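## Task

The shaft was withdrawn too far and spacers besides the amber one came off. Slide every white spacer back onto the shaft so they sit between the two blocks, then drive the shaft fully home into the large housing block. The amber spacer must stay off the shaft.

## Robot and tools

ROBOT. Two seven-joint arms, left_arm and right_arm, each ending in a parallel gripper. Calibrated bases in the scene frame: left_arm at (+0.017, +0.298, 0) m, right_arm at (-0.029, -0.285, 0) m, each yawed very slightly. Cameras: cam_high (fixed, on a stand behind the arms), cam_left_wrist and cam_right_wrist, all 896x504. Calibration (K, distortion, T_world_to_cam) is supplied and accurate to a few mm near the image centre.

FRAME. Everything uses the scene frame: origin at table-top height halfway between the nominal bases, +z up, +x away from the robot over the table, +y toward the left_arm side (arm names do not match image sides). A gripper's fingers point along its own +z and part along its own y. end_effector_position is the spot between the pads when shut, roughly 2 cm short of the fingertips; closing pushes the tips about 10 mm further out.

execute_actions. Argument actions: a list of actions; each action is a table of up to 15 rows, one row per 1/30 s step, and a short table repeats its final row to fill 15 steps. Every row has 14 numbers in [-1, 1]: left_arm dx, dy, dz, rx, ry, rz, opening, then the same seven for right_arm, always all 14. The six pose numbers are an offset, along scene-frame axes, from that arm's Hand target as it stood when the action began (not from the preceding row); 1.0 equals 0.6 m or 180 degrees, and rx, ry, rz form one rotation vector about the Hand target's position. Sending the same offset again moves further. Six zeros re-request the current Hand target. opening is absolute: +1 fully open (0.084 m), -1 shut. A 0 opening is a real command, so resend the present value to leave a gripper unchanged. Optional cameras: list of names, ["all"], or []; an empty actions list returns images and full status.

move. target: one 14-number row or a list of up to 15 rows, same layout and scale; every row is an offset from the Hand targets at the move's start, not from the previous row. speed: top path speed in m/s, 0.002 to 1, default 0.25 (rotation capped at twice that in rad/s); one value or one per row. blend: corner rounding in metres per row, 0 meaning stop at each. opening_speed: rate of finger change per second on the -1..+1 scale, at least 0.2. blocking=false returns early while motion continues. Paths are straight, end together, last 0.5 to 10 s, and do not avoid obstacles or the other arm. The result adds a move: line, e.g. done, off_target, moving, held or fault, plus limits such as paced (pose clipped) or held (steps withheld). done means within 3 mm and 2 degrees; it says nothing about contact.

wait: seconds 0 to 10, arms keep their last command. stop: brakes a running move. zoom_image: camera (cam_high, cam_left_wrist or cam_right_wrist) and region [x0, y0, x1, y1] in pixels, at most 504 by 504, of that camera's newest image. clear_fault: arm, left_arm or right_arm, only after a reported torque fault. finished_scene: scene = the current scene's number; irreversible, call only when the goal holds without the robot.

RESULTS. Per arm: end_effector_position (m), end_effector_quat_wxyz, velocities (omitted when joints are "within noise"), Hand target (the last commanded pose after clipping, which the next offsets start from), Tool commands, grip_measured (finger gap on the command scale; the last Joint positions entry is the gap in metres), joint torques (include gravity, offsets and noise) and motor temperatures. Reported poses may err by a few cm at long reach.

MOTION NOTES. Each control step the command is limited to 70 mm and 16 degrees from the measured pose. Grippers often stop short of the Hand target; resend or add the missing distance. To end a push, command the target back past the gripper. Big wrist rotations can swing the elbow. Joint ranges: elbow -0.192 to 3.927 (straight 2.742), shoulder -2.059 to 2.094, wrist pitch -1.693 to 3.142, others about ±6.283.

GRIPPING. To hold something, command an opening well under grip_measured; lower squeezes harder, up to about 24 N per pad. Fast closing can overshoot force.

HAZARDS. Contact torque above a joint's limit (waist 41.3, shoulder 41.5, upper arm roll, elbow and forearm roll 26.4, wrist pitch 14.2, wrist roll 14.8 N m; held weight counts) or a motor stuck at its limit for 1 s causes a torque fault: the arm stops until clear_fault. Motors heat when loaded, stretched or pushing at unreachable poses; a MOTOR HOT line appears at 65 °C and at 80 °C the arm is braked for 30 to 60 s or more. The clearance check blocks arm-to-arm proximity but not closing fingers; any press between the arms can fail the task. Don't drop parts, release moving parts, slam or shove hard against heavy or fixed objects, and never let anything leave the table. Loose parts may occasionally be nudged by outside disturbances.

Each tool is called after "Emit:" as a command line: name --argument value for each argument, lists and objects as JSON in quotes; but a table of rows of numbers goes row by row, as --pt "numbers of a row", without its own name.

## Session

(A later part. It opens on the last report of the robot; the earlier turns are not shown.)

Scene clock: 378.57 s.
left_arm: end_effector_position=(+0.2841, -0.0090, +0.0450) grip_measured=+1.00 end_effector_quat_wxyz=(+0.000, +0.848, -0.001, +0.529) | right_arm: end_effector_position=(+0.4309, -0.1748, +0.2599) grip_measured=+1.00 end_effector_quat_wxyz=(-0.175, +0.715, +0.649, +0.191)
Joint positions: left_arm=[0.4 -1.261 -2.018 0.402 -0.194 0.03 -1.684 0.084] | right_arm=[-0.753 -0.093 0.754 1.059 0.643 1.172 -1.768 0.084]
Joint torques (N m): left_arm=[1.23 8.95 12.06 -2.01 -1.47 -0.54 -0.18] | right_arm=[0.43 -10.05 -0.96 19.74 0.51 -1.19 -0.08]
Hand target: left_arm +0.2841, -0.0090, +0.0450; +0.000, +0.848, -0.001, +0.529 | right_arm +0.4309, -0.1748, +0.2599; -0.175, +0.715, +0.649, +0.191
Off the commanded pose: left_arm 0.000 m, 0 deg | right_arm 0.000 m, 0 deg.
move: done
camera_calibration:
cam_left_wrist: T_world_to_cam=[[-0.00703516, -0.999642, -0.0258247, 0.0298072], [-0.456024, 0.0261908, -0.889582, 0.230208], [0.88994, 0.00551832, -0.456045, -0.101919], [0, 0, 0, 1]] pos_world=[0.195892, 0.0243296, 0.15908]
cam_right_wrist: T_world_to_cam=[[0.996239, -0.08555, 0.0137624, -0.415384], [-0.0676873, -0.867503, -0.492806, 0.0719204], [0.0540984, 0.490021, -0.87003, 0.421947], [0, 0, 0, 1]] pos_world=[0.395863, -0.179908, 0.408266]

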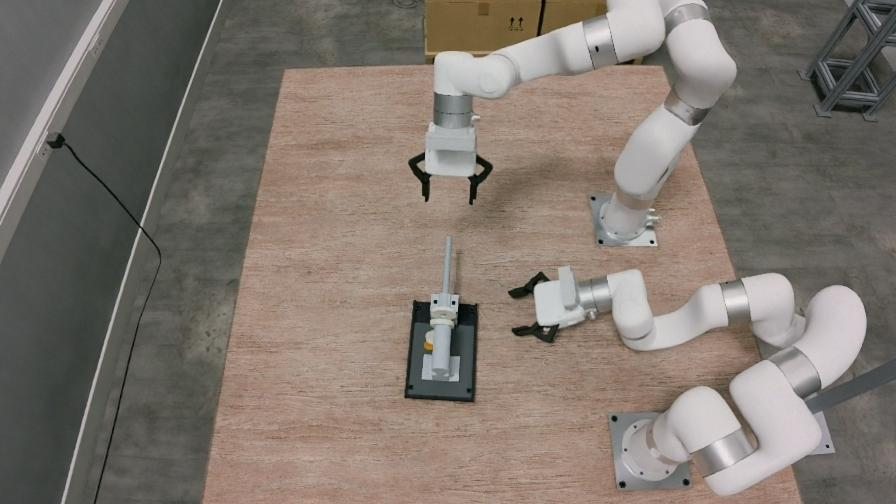

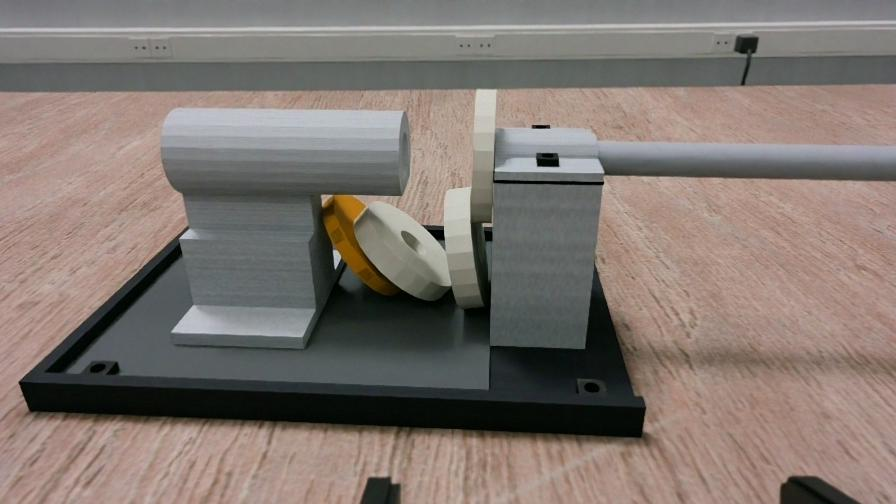

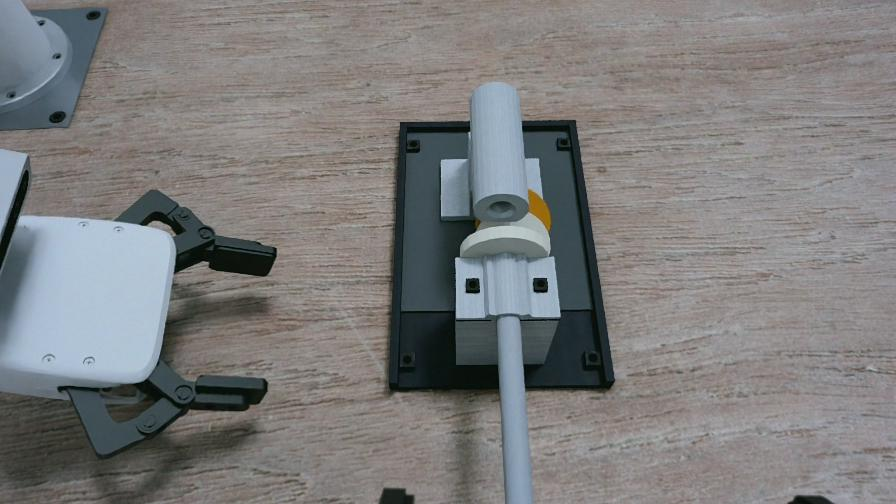

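Emit:
move --pt "0 0 0 0 0 0 1 0.182 0.323 0.05 -0.225 0.246 -0.430 -1" --pt "0 0 0 0 0 0 1 0.182 0.323 -0.30 -0.225 0.246 -0.430 -1" --speed 0.3 --blend '[0.03, 0]' --cameras '["all"]'

Scene clock: 430.67 s.
left_arm: end_effector_position=(+0.2841, -0.0090, +0.0450) grip_measured=+1.00 end_effector_quat_wxyz=(+0.000, +0.848, -0.001, +0.529) | right_arm: end_effector_position=(+0.5392, +0.0186, +0.0799) grip_measured=-1.00 end_effector_quat_wxyz=(-0.021, +0.984, -0.005, -0.175)
Joint positions: left_arm=[0.4 -1.261 -2.018 0.402 -0.194 0.03 -1.684 0.084] | right_arm=[0.33 1.292 0.517 2.707 -0.285 1.753 0.538 0]
Joint torques (N m): left_arm=[1.03 9.08 12.14 -2.26 -1.26 -0.54 0.05] | right_arm=[1.43 -28.76 2.38 16.6 0.34 -1.19 -0.06]
Hand target: left_arm +0.2841, -0.0090, +0.0450; +0.000, +0.848, -0.001, +0.529 | right_arm +0.5401, +0.0190, +0.0799; +0.001, +0.976, +0.000, -0.217
Off the commanded pose: left_arm 0.000 m, 0 deg | right_arm 0.001 m, 6 deg.
elbow stopped short (right arm): the move would have taken joint 4 (elbow) straighter than the controller allows.
move: off_target (right_arm); limits=paced
camera_calibration:
cam_left_wrist: T_world_to_cam=[[-0.0069459, -0.999641, -0.0258697, 0.0297969], [-0.456026, 0.0261901, -0.889581, 0.230209], [0.889939, 0.00561831, -0.456044, -0.101921], [0, 0, 0, 1]] pos_world=[0.195891, 0.0243297, 0.15908]
cam_right_wrist: T_world_to_cam=[[0.00174445, -0.999315, -0.03697, 0.0529558], [-0.936072, -0.0146381, 0.351505, 0.543166], [-0.351805, 0.0339934, -0.935456, 0.39724], [0, 0, 0, 1]] pos_world=[0.648101, 0.047367, 0.182632]

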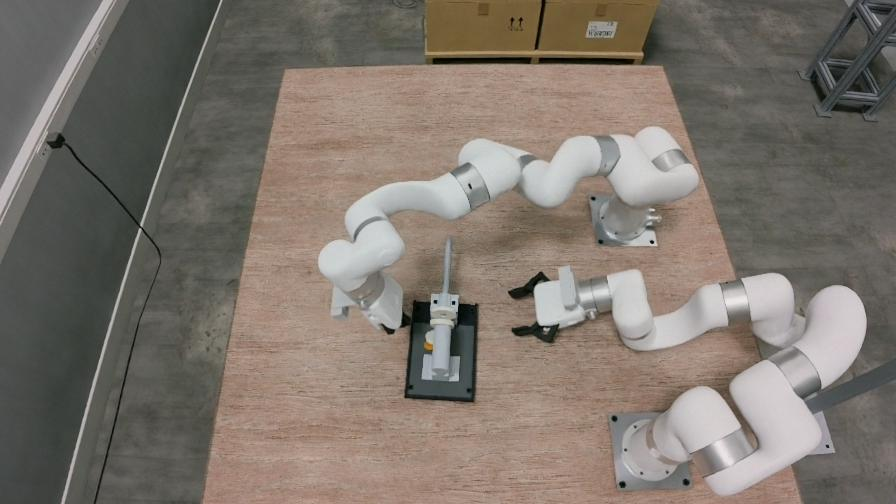

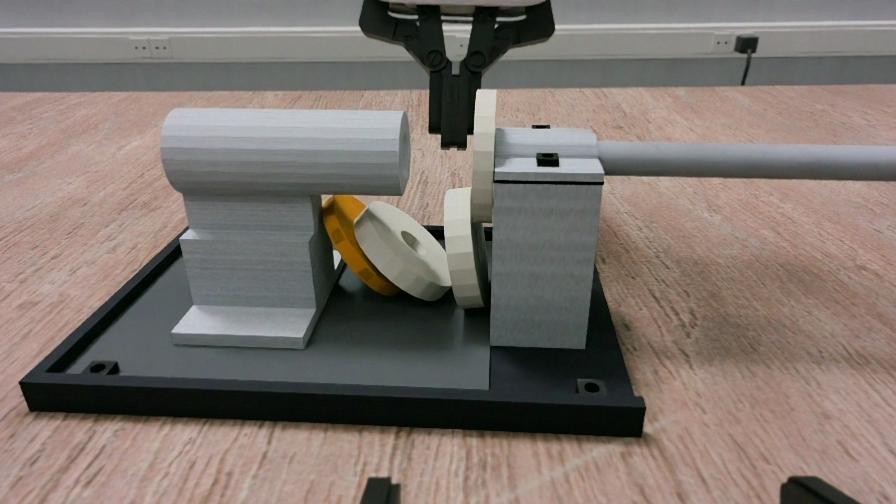

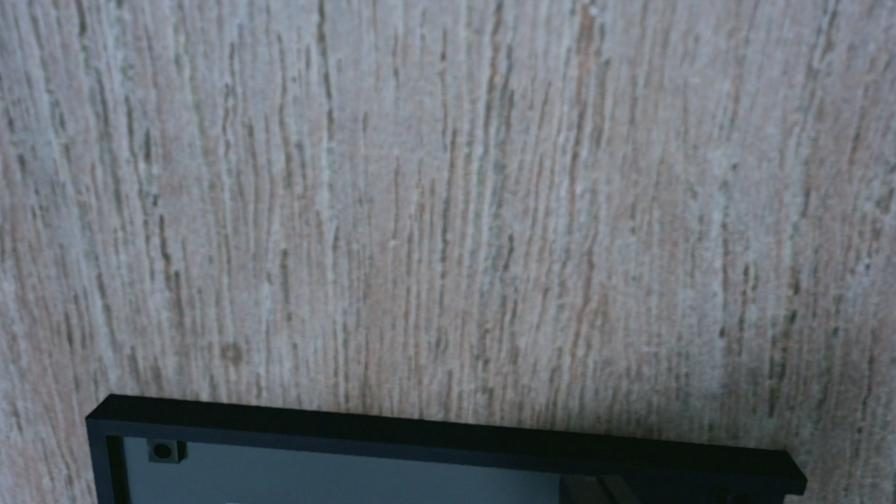

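Emit:
move --target '[0,0,0,0,0,0,1, -0.02,-0.0065,-0.0233,0,-0.028,0,-1]' --speed 0.1 --cameras '["cam_left_wrist","cam_right_wrist"]'

Emit:
zoom_image --camera "cam_left_wrist" --region '[330, 80, 630, 330]'

Scene clock: 454.83 s.
left_arm: end_effector_position=(+0.2841, -0.0090, +0.0450) grip_measured=+1.00 end_effector_quat_wxyz=(+0.000, +0.848, -0.001, +0.529) | right_arm: end_effector_position=(+0.5281, +0.0151, +0.0660) grip_measured=-1.00 end_effector_quat_wxyz=(+0.001, +0.985, +0.000, -0.174)
Joint positions: left_arm=[0.4 -1.261 -2.018 0.402 -0.194 0.03 -1.684 0.084] | right_arm=[0.267 1.176 0.528 2.426 -0.307 1.63 0.575 0]
Joint torques (N m): left_arm=[0.92 9.09 12.12 -2.2 -1.27 -0.53 -0.01] | right_arm=[-0.62 -28.33 4.47 16.9 0.4 -1.08 0.34]
Hand target: left_arm +0.2841, -0.0090, +0.0450; +0.000, +0.848, -0.001, +0.529 | right_arm +0.5281, +0.0151, +0.0660; +0.001, +0.985, +0.000, -0.174
Off the commanded pose: left_arm 0.000 m, 0 deg | right_arm 0.000 m, 0 deg.
move: done
camera_calibration:
cam_left_wrist: T_world_to_cam=[[-0.0069459, -0.999641, -0.0258697, 0.0297969], [-0.456026, 0.0261901, -0.889581, 0.230209], [0.889939, 0.00561831, -0.456044, -0.101921], [0, 0, 0, 1]] pos_world=[0.195891, 0.0243297, 0.15908]
cam_right_wrist: T_world_to_cam=[[0.0185982, -0.99982, 0.00378555, 0.0374328], [-0.936555, -0.0160956, 0.350151, 0.538], [-0.350027, -0.0100575, -0.936686, 0.3803], [0, 0, 0, 1]] pos_world=[0.636285, 0.0499104, 0.167699]
Images, in order (width x height): cam_left_wrist 896x504, cam_right_wrist 896x504.

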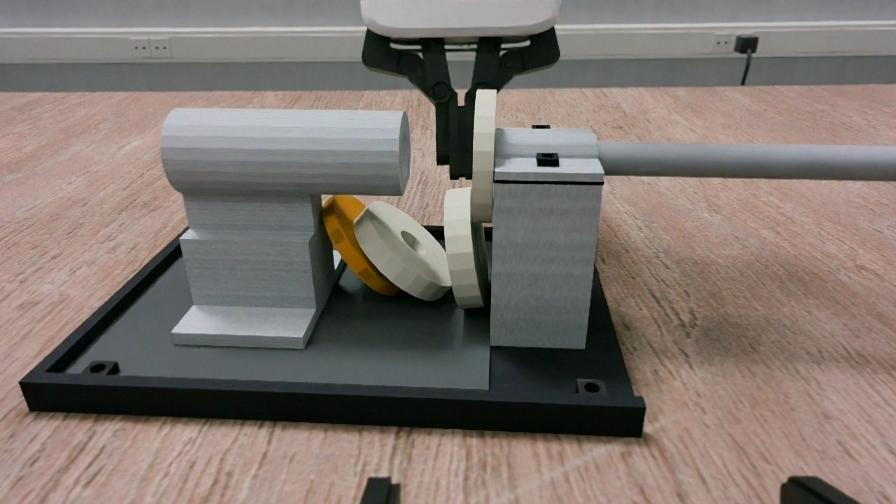

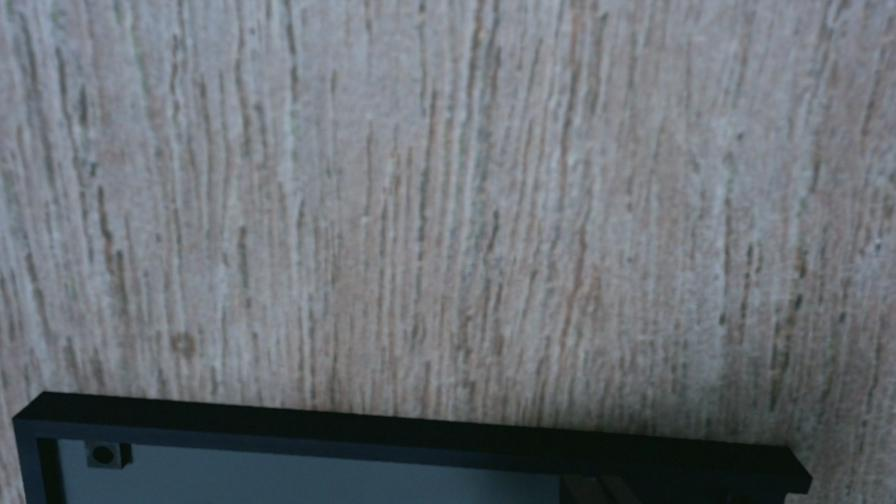

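Scaled by 1.680 from the camera's 896x504 image, which has a finer 1280x720 frame.

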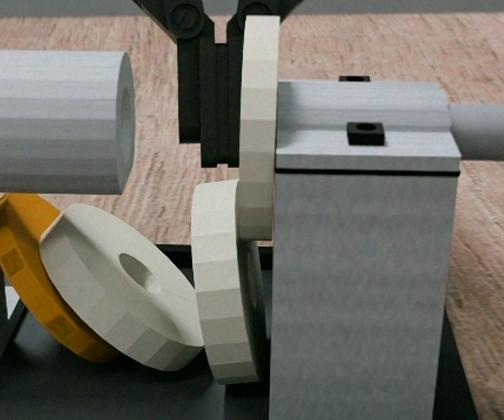

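Emit:
move --pt "0 0 0 0 0 0 1 0 -0.0092 0 0 0 0 -1" --pt "0 0 0 0 0 0 1 -0.055 -0.0036 0 0 0 0 -1" --speed 0.06 --blend '[0.002, 0]' --cameras '["cam_left_wrist","cam_right_wrist"]'

Emit:
zoom_image --camera "cam_left_wrist" --region '[330, 80, 630, 330]'

Scene clock: 473.50 s.
left_arm: end_effector_position=(+0.2841, -0.0090, +0.0450) grip_measured=+1.00 end_effector_quat_wxyz=(+0.000, +0.848, -0.001, +0.529) | right_arm: end_effector_position=(+0.4951, +0.0130, +0.0660) grip_measured=-1.00 end_effector_quat_wxyz=(+0.001, +0.985, +0.000, -0.174)
Joint positions: left_arm=[0.4 -1.261 -2.018 0.402 -0.194 0.03 -1.684 0.084] | right_arm=[0.165 0.993 0.566 2.048 -0.288 1.463 0.63 0]
Joint torques (N m): left_arm=[1.06 9.05 12.19 -2.28 -1.45 -0.44 -0.02] | right_arm=[-0.43 -26.53 5.99 16.84 0.29 -1.16 0.33]
Hand target: left_arm +0.2841, -0.0090, +0.0450; +0.000, +0.848, -0.001, +0.529 | right_arm +0.4951, +0.0130, +0.0660; +0.001, +0.985, +0.000, -0.174
Off the commanded pose: left_arm 0.000 m, 0 deg | right_arm 0.000 m, 0 deg.
move: done
camera_calibration:
cam_left_wrist: T_world_to_cam=[[-0.0069459, -0.999641, -0.0258697, 0.0297969], [-0.456026, 0.0261901, -0.889581, 0.230209], [0.889939, 0.00561831, -0.456044, -0.101921], [0, 0, 0, 1]] pos_world=[0.195891, 0.0243297, 0.15908]
cam_right_wrist: T_world_to_cam=[[0.018598, -0.99982, 0.00378697, 0.0358468], [-0.936588, -0.0160959, 0.350063, 0.507093], [-0.349939, -0.0100573, -0.936719, 0.368679], [0, 0, 0, 1]] pos_world=[0.603285, 0.0477104, 0.167699]
Images, in order (width x height): cam_left_wrist 896x504, cam_right_wrist 896x504.

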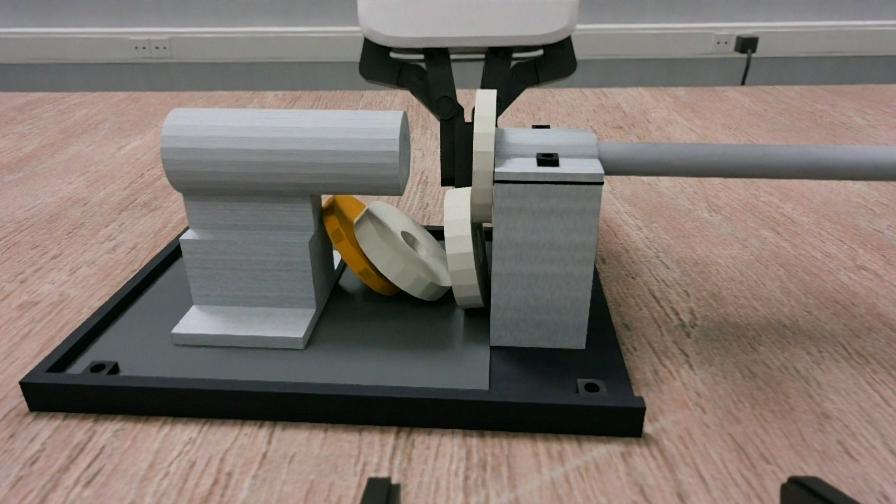

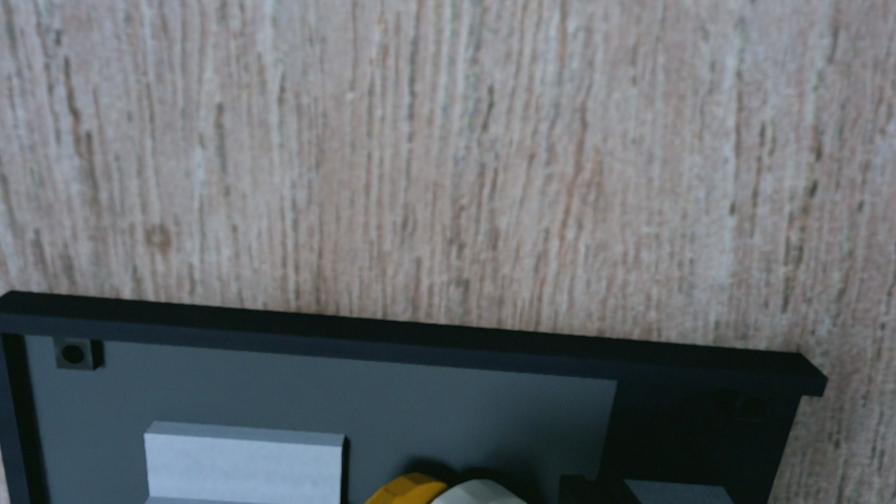

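Scaled by 1.680 from the camera's 896x504 image, which has a finer 1280x720 frame.

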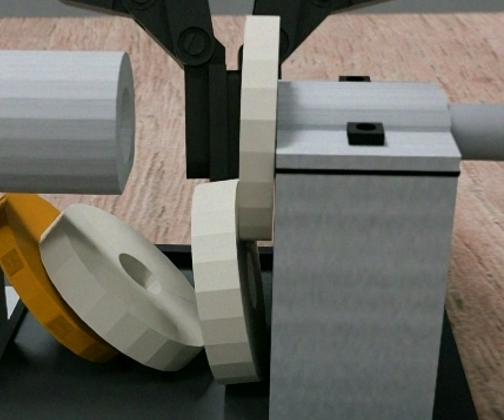

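Emit:
move --target '[0,0,0,0,0,0,1, -0.022,0.0022,0,0,0,0,-1]' --speed 0.05 --cameras '["cam_left_wrist","cam_right_wrist"]'

Emit:
zoom_image --camera "cam_left_wrist" --region '[330, 80, 630, 330]'

Scene clock: 481.13 s.
left_arm: end_effector_position=(+0.2841, -0.0090, +0.0450) grip_measured=+1.00 end_effector_quat_wxyz=(+0.000, +0.848, -0.001, +0.529) | right_arm: end_effector_position=(+0.4826, +0.0144, +0.0660) grip_measured=-1.00 end_effector_quat_wxyz=(+0.000, +0.985, -0.001, -0.173)
Joint positions: left_arm=[0.4 -1.261 -2.018 0.402 -0.194 0.03 -1.684 0.084] | right_arm=[0.143 0.946 0.577 1.952 -0.281 1.417 0.646 0]
Joint torques (N m): left_arm=[0.95 9.33 12.16 -2.21 -1.5 -0.39 -0.04] | right_arm=[17.48 -23.7 15.25 0.54 6.3 8.24 1.06]
Hand target: left_arm +0.2841, -0.0090, +0.0450; +0.000, +0.848, -0.001, +0.529 | right_arm +0.4819, +0.0143, +0.0660; +0.001, +0.985, +0.000, -0.174
Off the commanded pose: left_arm 0.000 m, 0 deg | right_arm 0.001 m, 0 deg.
move: done
camera_calibration:
cam_left_wrist: T_world_to_cam=[[-0.0069459, -0.999641, -0.0258697, 0.0297969], [-0.456026, 0.0261901, -0.889581, 0.230209], [0.889939, 0.00561831, -0.456044, -0.101921], [0, 0, 0, 1]] pos_world=[0.195891, 0.0243297, 0.15908]
cam_right_wrist: T_world_to_cam=[[0.0177157, -0.99984, 0.00254727, 0.0381109], [-0.937418, -0.0157234, 0.347852, 0.495955], [-0.347756, -0.00855029, -0.937546, 0.363304], [0, 0, 0, 1]] pos_world=[0.590583, 0.0490092, 0.167998]
Images, in order (width x height): cam_left_wrist 896x504, cam_right_wrist 896x504.

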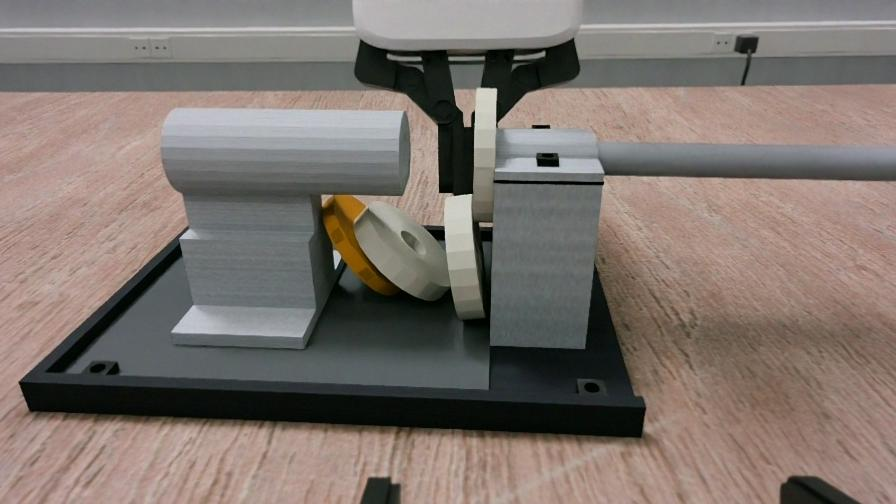

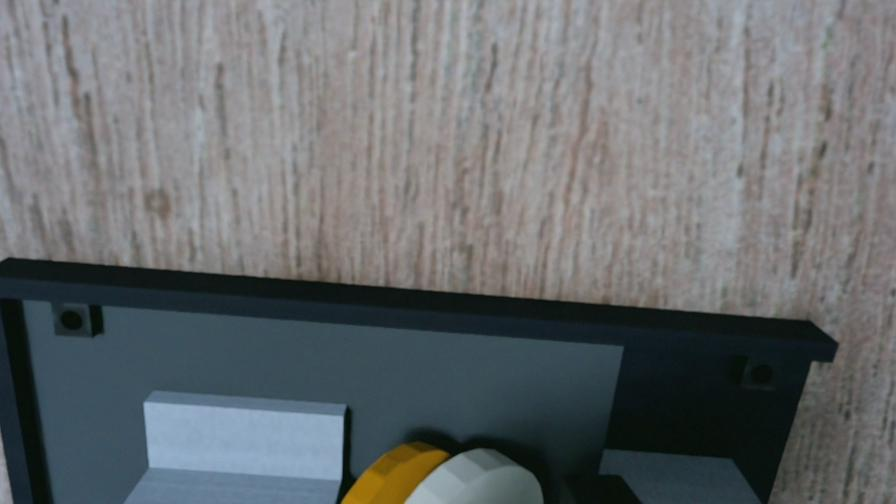

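Scaled by 1.680 from the camera's 896x504 image, which has a finer 1280x720 frame.

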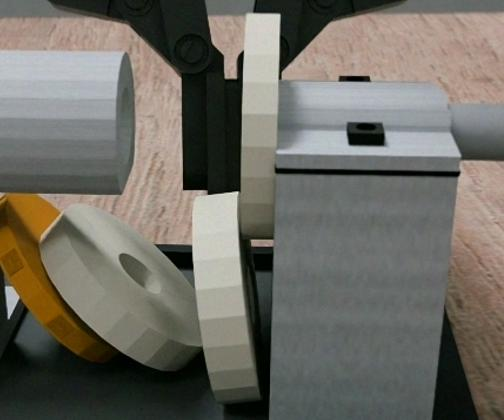

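Emit:
move --pt "0 0 0 0 0 0 1 0.074 -0.0073 0 0 0.0833 0 -1" --pt "0 0 0 0 0 0 1 0.074 -0.0073 -0.0293 0 0.0833 0 -1" --pt "0 0 0 0 0 0 1 -0.0165 0.001 -0.0293 0 0.0833 0 -1" --speed '[0.12,0.1,0.05]' --blend '[0, 0.003, 0]' --cameras '["cam_left_wrist","cam_right_wrist"]'

Emit:
zoom_image --camera "cam_left_wrist" --region '[330, 80, 630, 330]'

Scene clock: 518.10 s.
left_arm: end_effector_position=(+0.2841, -0.0090, +0.0450) grip_measured=+1.00 end_effector_quat_wxyz=(+0.000, +0.848, -0.001, +0.529) | right_arm: end_effector_position=(+0.4947, +0.0200, +0.0459) grip_measured=-1.00 end_effector_quat_wxyz=(-0.019, +0.964, -0.007, -0.266)
Joint positions: left_arm=[0.4 -1.261 -2.018 0.402 -0.194 0.03 -1.684 0.084] | right_arm=[0.34 1.354 0.468 2.707 -0.162 1.848 0.542 0]
Joint torques (N m): left_arm=[0.97 9.09 12.28 -2.22 -1.39 -0.49 0.02] | right_arm=[1.29 -27.8 2.95 16.62 0.57 -0.75 0.29]
Hand target: left_arm +0.2841, -0.0090, +0.0450; +0.000, +0.848, -0.001, +0.529 | right_arm +0.4947, +0.0200, +0.0459; -0.019, +0.964, -0.007, -0.266 (not the last commanded pose)
Tool commands: left_gripper/opening=+1.0 right_gripper/opening=-1.0
Off the commanded pose: left_arm 0.000 m, 0 deg | right_arm 0.023 m, 5 deg.
TORQUE FAULT: the external load on joint 6 (wrist pitch) of the right arm reached its load limit, and that arm stopped. The contact can be on any part of that arm beyond that joint, not only on its tool. A torque fault puts only its own arm into a fault stop. That arm's remaining commands of this call were not run. The hold on joint 6 (wrist pitch) of that arm was moved back by the arm itself, up to 3 degrees, as the stop began. That arm is still stopped at the end of this call. While its stop runs, that arm, its gripper or tool too, takes no new command.
CLEAR FAULT: the right arm stays stopped (state 4) until you call clear_fault(arm="right_arm").
End effector pose when the fault began: right_arm: position (+0.4830, +0.0135, +0.0484), quat_wxyz (-0.006, +0.958, -0.003, -0.287)
Joint positions when the fault began: right_arm=[0.34 1.354 0.468 2.707 -0.162 1.9 0.542 0]
elbow stopped short (right arm): the move would have taken joint 4 (elbow) straighter than the controller allows.
move: fault (right_arm); path passed 2 of 3 targets
camera_calibration:
cam_left_wrist: T_world_to_cam=[[-0.0069459, -0.999641, -0.0258697, 0.0297969], [-0.456026, 0.0261901, -0.889581, 0.230209], [0.889939, 0.00561831, -0.456044, -0.101921], [0, 0, 0, 1]] pos_world=[0.195891, 0.0243297, 0.15908]
cam_right_wrist: T_world_to_cam=[[-0.00464304, -0.99939, -0.0346195, 0.0563089], [-0.85483, -0.0139973, 0.518719, 0.465598], [-0.518887, 0.0320023, -0.854244, 0.428781], [0, 0, 0, 1]] pos_world=[0.620758, 0.0490697, 0.126719]
Images, in order (width x height): cam_left_wrist 896x504, cam_right_wrist 896x504.

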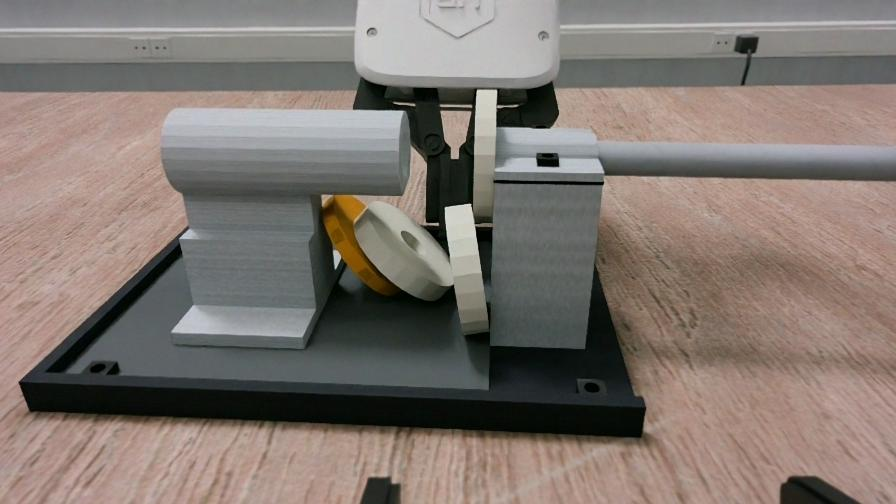

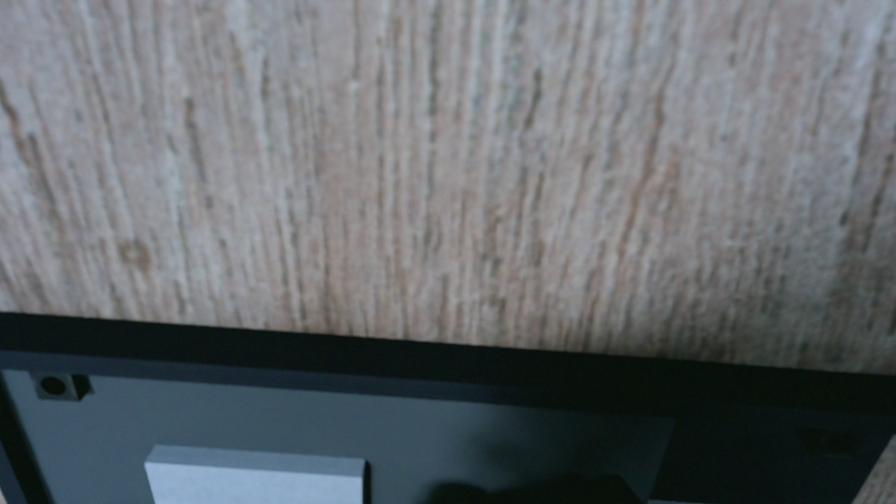

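Scaled by 1.680 from the camera's 896x504 image, which has a finer 1280x720 frame.

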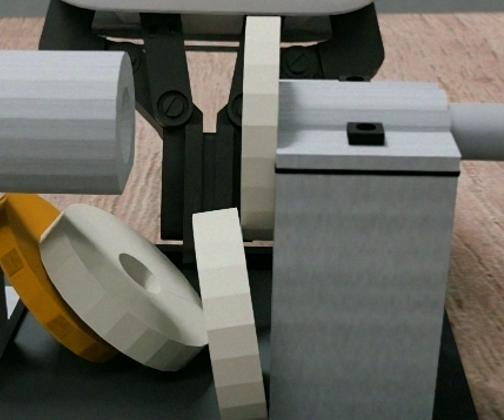

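Emit:
clear_fault --arm "right_arm"

Emit:
move --pt "0 0 0 0 0 0 -0.05 0.02 -0.005 0.1 0 0 0 -1" --pt "0.0917 0.0512 0.0423 0 0 -0.0306 -0.05 -0.106 -0.325 0.357 0.237 -0.282 0.422 0" --speed 0.25 --blend '[0.01, 0]' --cameras '["all"]'

Emit:
zoom_image --camera "cam_left_wrist" --region '[330, 130, 730, 504]'

Emit:
zoom_image --camera "cam_right_wrist" --region '[380, 150, 620, 340]'

Scene clock: 606.07 s.
left_arm: end_effector_position=(+0.2841, -0.0090, +0.0450) grip_measured=+1.00 end_effector_quat_wxyz=(+0.000, +0.848, -0.001, +0.529) | right_arm: end_effector_position=(+0.4947, +0.0200, +0.0459) grip_measured=-1.00 end_effector_quat_wxyz=(-0.019, +0.964, -0.007, -0.266)
Joint positions: left_arm=[0.4 -1.261 -2.018 0.402 -0.194 0.03 -1.684 0.084] | right_arm=[0.34 1.354 0.468 2.707 -0.162 1.848 0.542 0]
Joint torques (N m): left_arm=[0.63 9.22 12.39 -2.35 -1.38 -0.54 -0.12] | right_arm=[1.12 -27.74 2.84 16.61 0.62 -0.74 0.25]
Hand target: left_arm +0.2841, -0.0090, +0.0450; +0.000, +0.848, -0.001, +0.529 | right_arm +0.4947, +0.0200, +0.0459; -0.019, +0.964, -0.007, -0.266 (not the last commanded pose)
Tool commands: left_gripper/opening=+1.0 right_gripper/opening=-1.0
Off the commanded pose: left_arm 0.000 m, 0 deg | right_arm 0.023 m, 5 deg.
TORQUE FAULT, CONTINUED: the right arm's stop, for the torque fault of joint 6 (wrist pitch) that an earlier result reported, is over. The call counts as one of the actions that you can send in this scene. The hold on joint 6 (wrist pitch) of that arm was moved back by the arm itself, up to 3 degrees, as the stop began. That arm's target is now where it stood when the stop ended, not its last command. That arm's gripper keeps its grip as last carried out, and that arm accepts commands again: back off and push less far.
CLEAR FAULT: your call cleared the right arm's torque fault. If a joint's load stays at its limit, that arm stops again at once.

Scene clock: 611.57 s.
left_arm: end_effector_position=(+0.3391, +0.0218, +0.0703) grip_measured=-0.06 end_effector_quat_wxyz=(+0.025, +0.847, -0.041, +0.529) | right_arm: end_effector_position=(+0.4311, -0.1750, +0.2601) grip_measured=-0.01 end_effector_quat_wxyz=(-0.175, +0.715, +0.649, +0.191)
Joint positions: left_arm=[0.631 -1.246 -1.966 0.289 -0.113 -0.368 -1.57 0.041] | right_arm=[-0.688 -0.088 0.691 1.059 0.636 1.168 -1.764 0.044]
Joint torques (N m): left_arm=[1.13 9.74 11.95 -2.06 -1.6 -0.68 0.17] | right_arm=[-0.6 -10.6 -0.86 19.7 0.53 -1.27 -0.12]
Hand target: left_arm +0.3391, +0.0218, +0.0703; +0.025, +0.847, -0.041, +0.529 | right_arm +0.4311, -0.1750, +0.2601; -0.175, +0.715, +0.649, +0.191
Off the commanded pose: left_arm 0.000 m, 0 deg | right_arm 0.000 m, 0 deg.
elbow stopped short (right arm): the move would have taken joint 4 (elbow) straighter than the controller allows.
move: done; blend cut to 0 m at target 1
camera_calibration:
cam_left_wrist: T_world_to_cam=[[-0.102874, -0.994358, -0.0258828, 0.0939033], [-0.451402, 0.0698567, -0.889582, 0.274584], [0.886371, -0.0798316, -0.456041, -0.136426], [0, 0, 0, 1]] pos_world=[0.254532, 0.0633007, 0.18448]
cam_right_wrist: T_world_to_cam=[[0.996255, -0.0853177, 0.0140604, -0.415698], [-0.067287, -0.867062, -0.493636, 0.0720312], [0.0543071, 0.490841, -0.869555, 0.422127], [0, 0, 0, 1]] pos_world=[0.396063, -0.180208, 0.408464]

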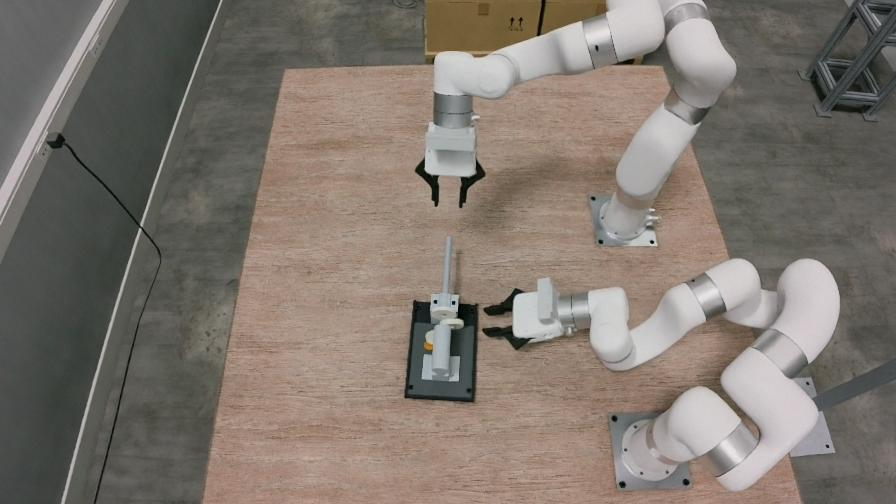

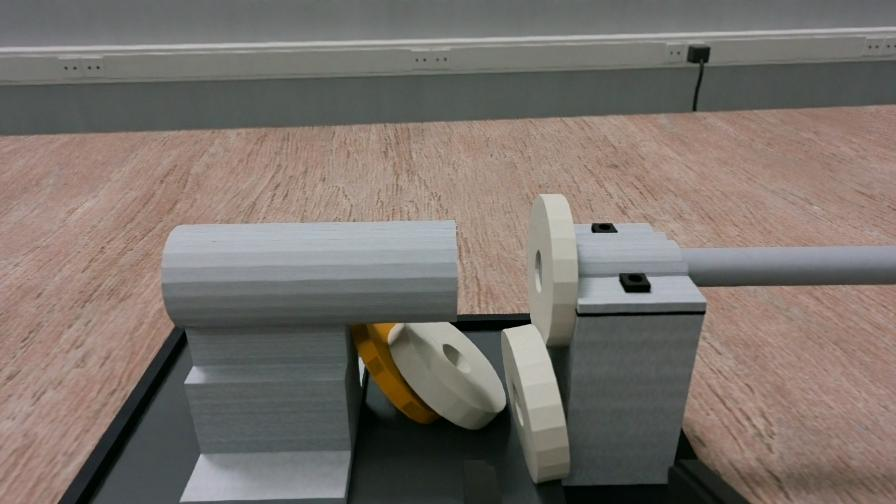

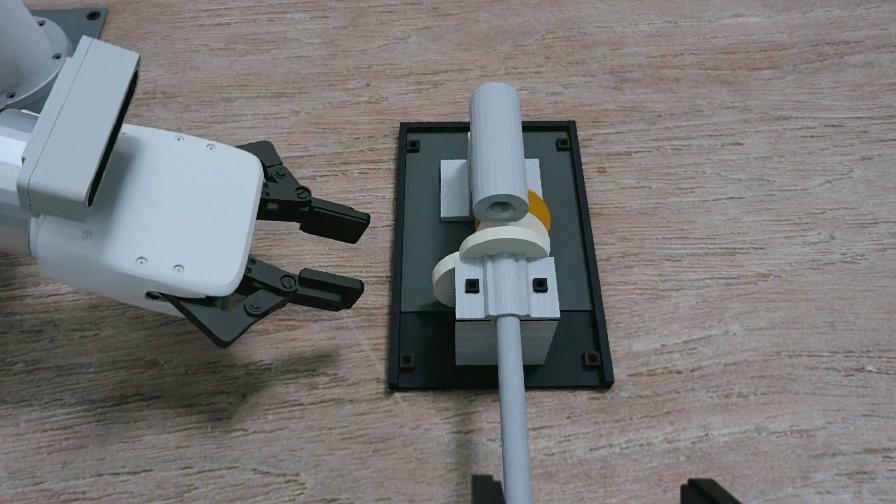

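Scaled by 1.260 from the camera's 896x504 image, which has a finer 1280x720 frame.

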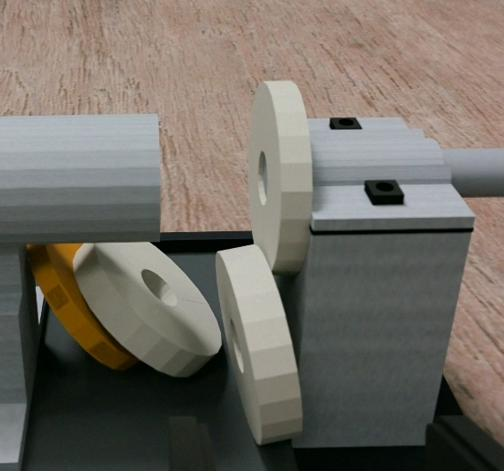

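Scaled by 2.100 from the camera's 896x504 image, which has a finer 1280x720 frame.

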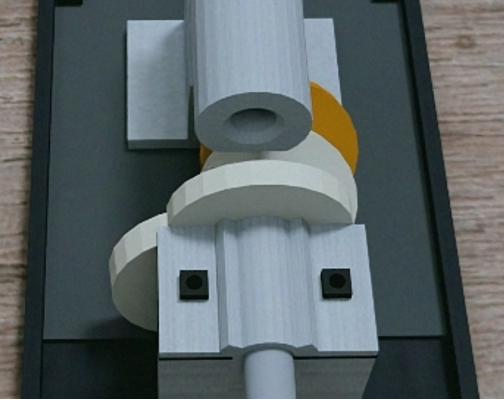

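Emit:
move --pt "0.0833 -0.008 -0.0438 0 0 0 -0.05 0 0 0 0 0 0 0" --speed 0.08 --cameras '["cam_left_wrist","cam_right_wrist"]'

Emit:
zoom_image --camera "cam_right_wrist" --region '[380, 150, 620, 340]'

Scene clock: 631.83 s.
left_arm: end_effector_position=(+0.3891, +0.0169, +0.0441) grip_measured=-0.06 end_effector_quat_wxyz=(+0.025, +0.847, -0.041, +0.529) | right_arm: end_effector_position=(+0.4311, -0.1750, +0.2601) grip_measured=-0.01 end_effector_quat_wxyz=(-0.175, +0.715, +0.649, +0.191)
Joint positions: left_arm=[0.892 -1.349 -2.029 0.428 -0.089 -0.501 -1.584 0.041] | right_arm=[-0.688 -0.088 0.691 1.059 0.636 1.168 -1.764 0.044]
Joint torques (N m): left_arm=[1.15 10.23 12.85 -2.34 -1.53 -0.7 -0.17] | right_arm=[0.01 -10.28 -0.55 19.91 0.33 -1.36 0.16]
Hand target: left_arm +0.3891, +0.0170, +0.0441; +0.025, +0.847, -0.041, +0.529 | right_arm +0.4311, -0.1750, +0.2601; -0.175, +0.715, +0.649, +0.191
Off the commanded pose: left_arm 0.000 m, 0 deg | right_arm 0.000 m, 0 deg.
move: done
camera_calibration:
cam_left_wrist: T_world_to_cam=[[-0.102973, -0.994349, -0.0258334, 0.0936149], [-0.451435, 0.0698608, -0.889565, 0.274101], [0.886342, -0.0799388, -0.456078, -0.193101], [0, 0, 0, 1]] pos_world=[0.304532, 0.0585007, 0.15818]
cam_right_wrist: T_world_to_cam=[[0.996255, -0.0853177, 0.0140604, -0.415698], [-0.067287, -0.867062, -0.493636, 0.0720312], [0.0543071, 0.490841, -0.869555, 0.422127], [0, 0, 0, 1]] pos_world=[0.396063, -0.180208, 0.408464]
Images, in order (width x height): cam_left_wrist 896x504, cam_right_wrist 896x504.

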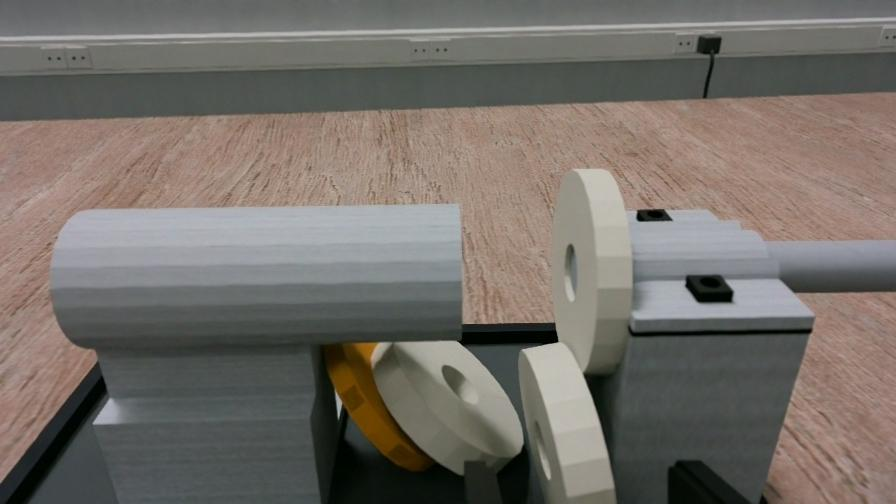

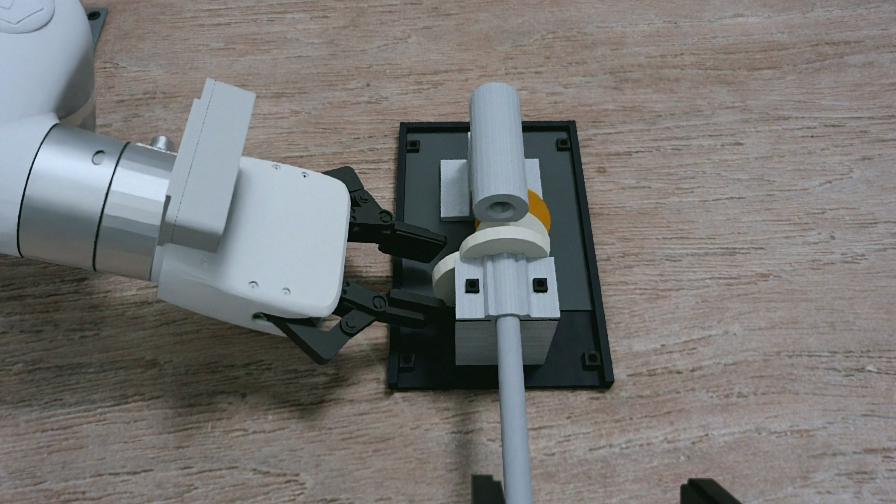

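Scaled by 2.100 from the camera's 896x504 image, which has a finer 1280x720 frame.

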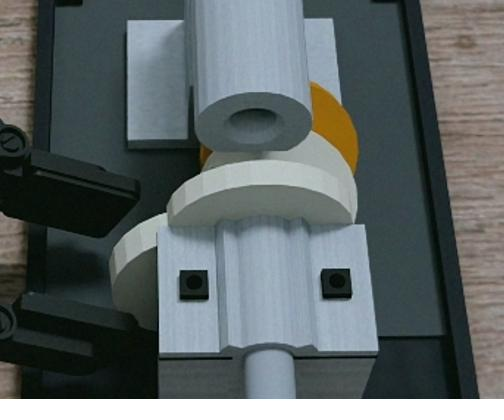

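Emit:
move --target '[0,0,0,0,0,0,-0.95, 0,0,0,0,0,0,0]' --opening_speed 0.8 --cameras '["cam_left_wrist","cam_right_wrist"]'

Emit:
zoom_image --camera "cam_right_wrist" --region '[380, 150, 620, 340]'

Scene clock: 638.73 s.
left_arm: end_effector_position=(+0.3891, +0.0170, +0.0441) grip_measured=-0.75 end_effector_quat_wxyz=(+0.025, +0.847, -0.041, +0.529) | right_arm: end_effector_position=(+0.4311, -0.1750, +0.2601) grip_measured=-0.01 end_effector_quat_wxyz=(-0.175, +0.715, +0.649, +0.191)
Joint positions: left_arm=[0.892 -1.349 -2.029 0.427 -0.089 -0.501 -1.585 0.011] | right_arm=[-0.688 -0.088 0.691 1.059 0.636 1.168 -1.764 0.044]
Joint torques (N m): left_arm=[-3.32 11.75 13.29 2.54 -1.42 -1.91 0.1] | right_arm=[0.22 -10.19 -0.57 19.97 0.36 -1.27 0.1]
Hand target: left_arm +0.3891, +0.0170, +0.0441; +0.025, +0.847, -0.041, +0.529 | right_arm +0.4311, -0.1750, +0.2601; -0.175, +0.715, +0.649, +0.191
Off the commanded pose: left_arm 0.000 m, 0 deg | right_arm 0.000 m, 0 deg.
move: done
camera_calibration:
cam_left_wrist: T_world_to_cam=[[-0.102786, -0.994366, -0.0259276, 0.0936735], [-0.451408, 0.0698567, -0.889579, 0.274088], [0.886378, -0.0797323, -0.456045, -0.193121], [0, 0, 0, 1]] pos_world=[0.304532, 0.0586008, 0.15818]
cam_right_wrist: T_world_to_cam=[[0.996255, -0.0853177, 0.0140604, -0.415698], [-0.067287, -0.867062, -0.493636, 0.0720312], [0.0543071, 0.490841, -0.869555, 0.422127], [0, 0, 0, 1]] pos_world=[0.396063, -0.180208, 0.408464]
Images, in order (width x height): cam_left_wrist 896x504, cam_right_wrist 896x504.

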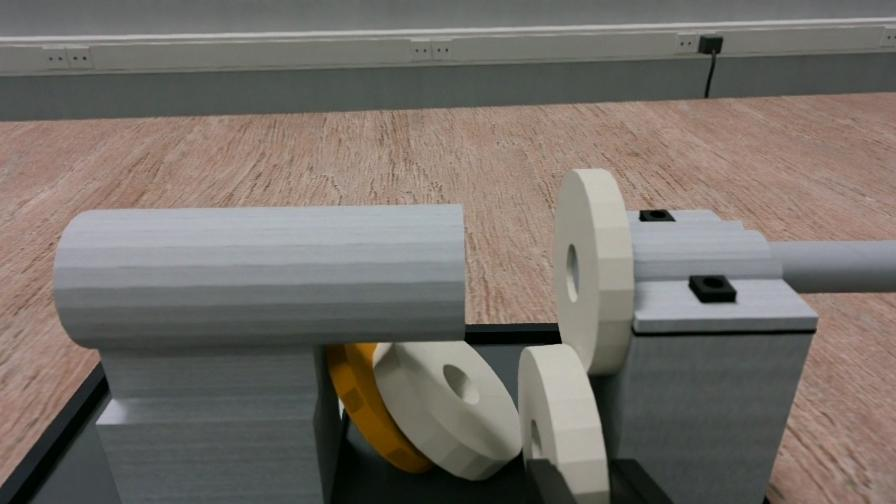

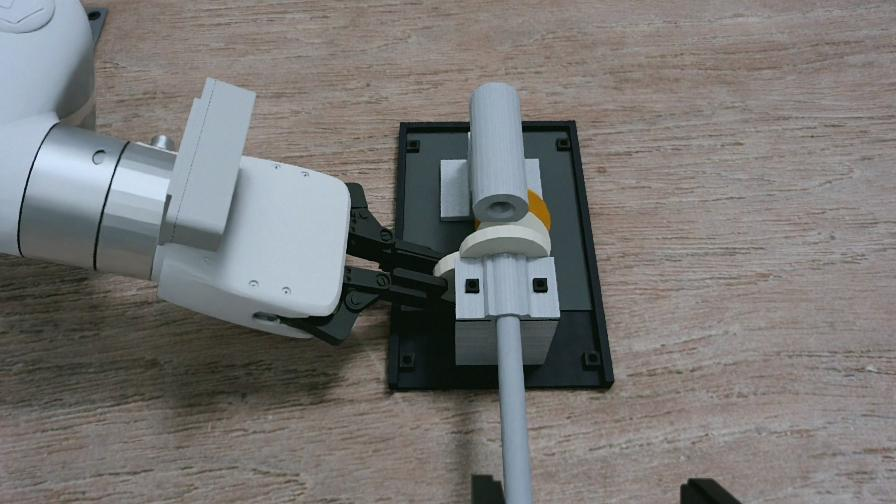

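Scaled by 2.100 from the camera's 896x504 image, which has a finer 1280x720 frame.

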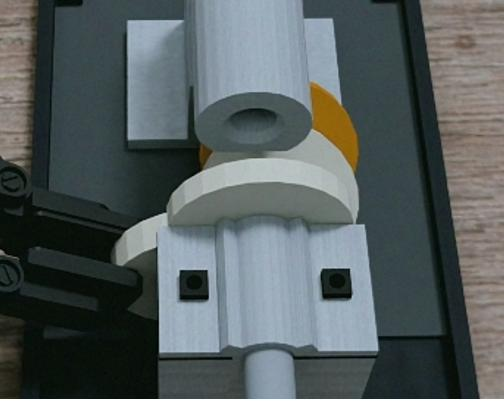

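Emit:
move --pt "-0.05 0.005 0.006 0 0 0 -0.95 0 0 0 0 0 0 0" --pt "-0.1 0.017 0.1 0 0 0 -0.95 0 0 0 0 0 0 0" --pt "-0.218 0.078 0.04 0 0 0 -0.95 0 0 0 0 0 0 0" --speed '[0.05,0.1,0.12]' --blend '[0.003,0.01,0]' --cameras '["cam_left_wrist","cam_right_wrist"]'

Emit:
zoom_image --camera "cam_right_wrist" --region '[200, 100, 460, 300]'

Scene clock: 676.80 s.
left_arm: end_effector_position=(+0.2583, +0.0638, +0.0681) grip_measured=-0.76 end_effector_quat_wxyz=(+0.025, +0.847, -0.041, +0.529) | right_arm: end_effector_position=(+0.4311, -0.1750, +0.2601) grip_measured=-0.01 end_effector_quat_wxyz=(-0.175, +0.715, +0.649, +0.191)
Joint positions: left_arm=[0.143 -1.169 -2.018 0.077 -0.215 -0.123 -1.713 0.011] | right_arm=[-0.688 -0.088 0.691 1.059 0.636 1.168 -1.764 0.044]
Joint torques (N m): left_arm=[-0.44 7.71 8.24 -4.46 -1.78 -0.3 -0.15] | right_arm=[0.17 -10.21 -0.55 20.02 0.42 -1.28 0.17]
Motor temperatures (°C): left_arm=[33 40 48 40 42 40 39] | right_arm=[37 37 38 42 37 36 38]
Hand target: left_arm +0.2583, +0.0638, +0.0681; +0.025, +0.847, -0.041, +0.529 | right_arm +0.4311, -0.1750, +0.2601; -0.175, +0.715, +0.649, +0.191
Off the commanded pose: left_arm 0.000 m, 0 deg | right_arm 0.000 m, 0 deg.
move: done
camera_calibration:
cam_left_wrist: T_world_to_cam=[[-0.102874, -0.994358, -0.0258828, 0.127295], [-0.451402, 0.0698567, -0.889582, 0.233131], [0.886371, -0.0798316, -0.456041, -0.0625036], [0, 0, 0, 1]] pos_world=[0.173732, 0.105301, 0.18218]
cam_right_wrist: T_world_to_cam=[[0.996255, -0.0853177, 0.0140604, -0.415698], [-0.067287, -0.867062, -0.493636, 0.0720312], [0.0543071, 0.490841, -0.869555, 0.422127], [0, 0, 0, 1]] pos_world=[0.396063, -0.180208, 0.408464]
Images, in order (width x height): cam_left_wrist 896x504, cam_right_wrist 896x504.

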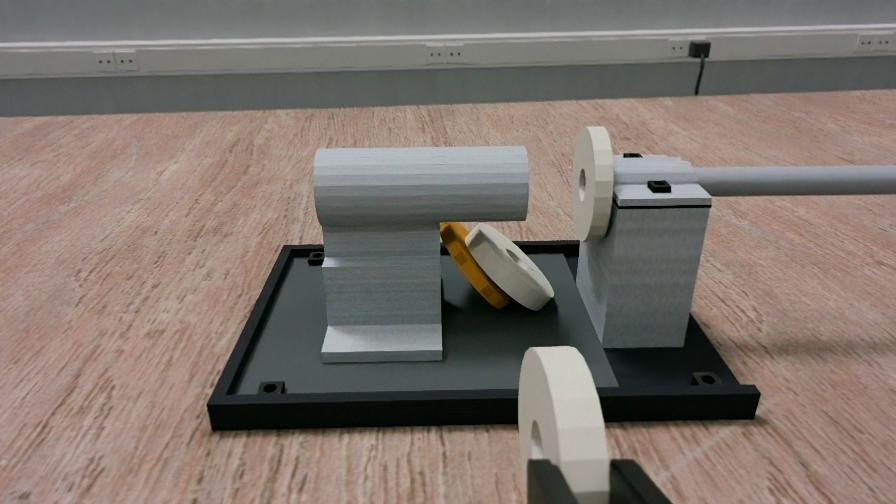

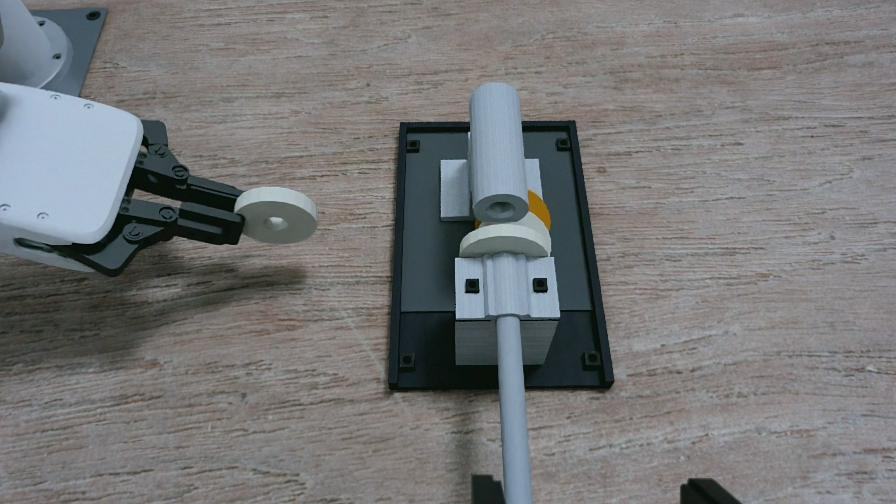

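Scaled by 1.938 from the camera's 896x504 image, which has a finer 1280x720 frame.

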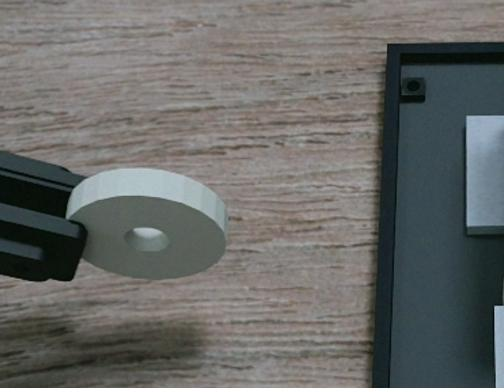

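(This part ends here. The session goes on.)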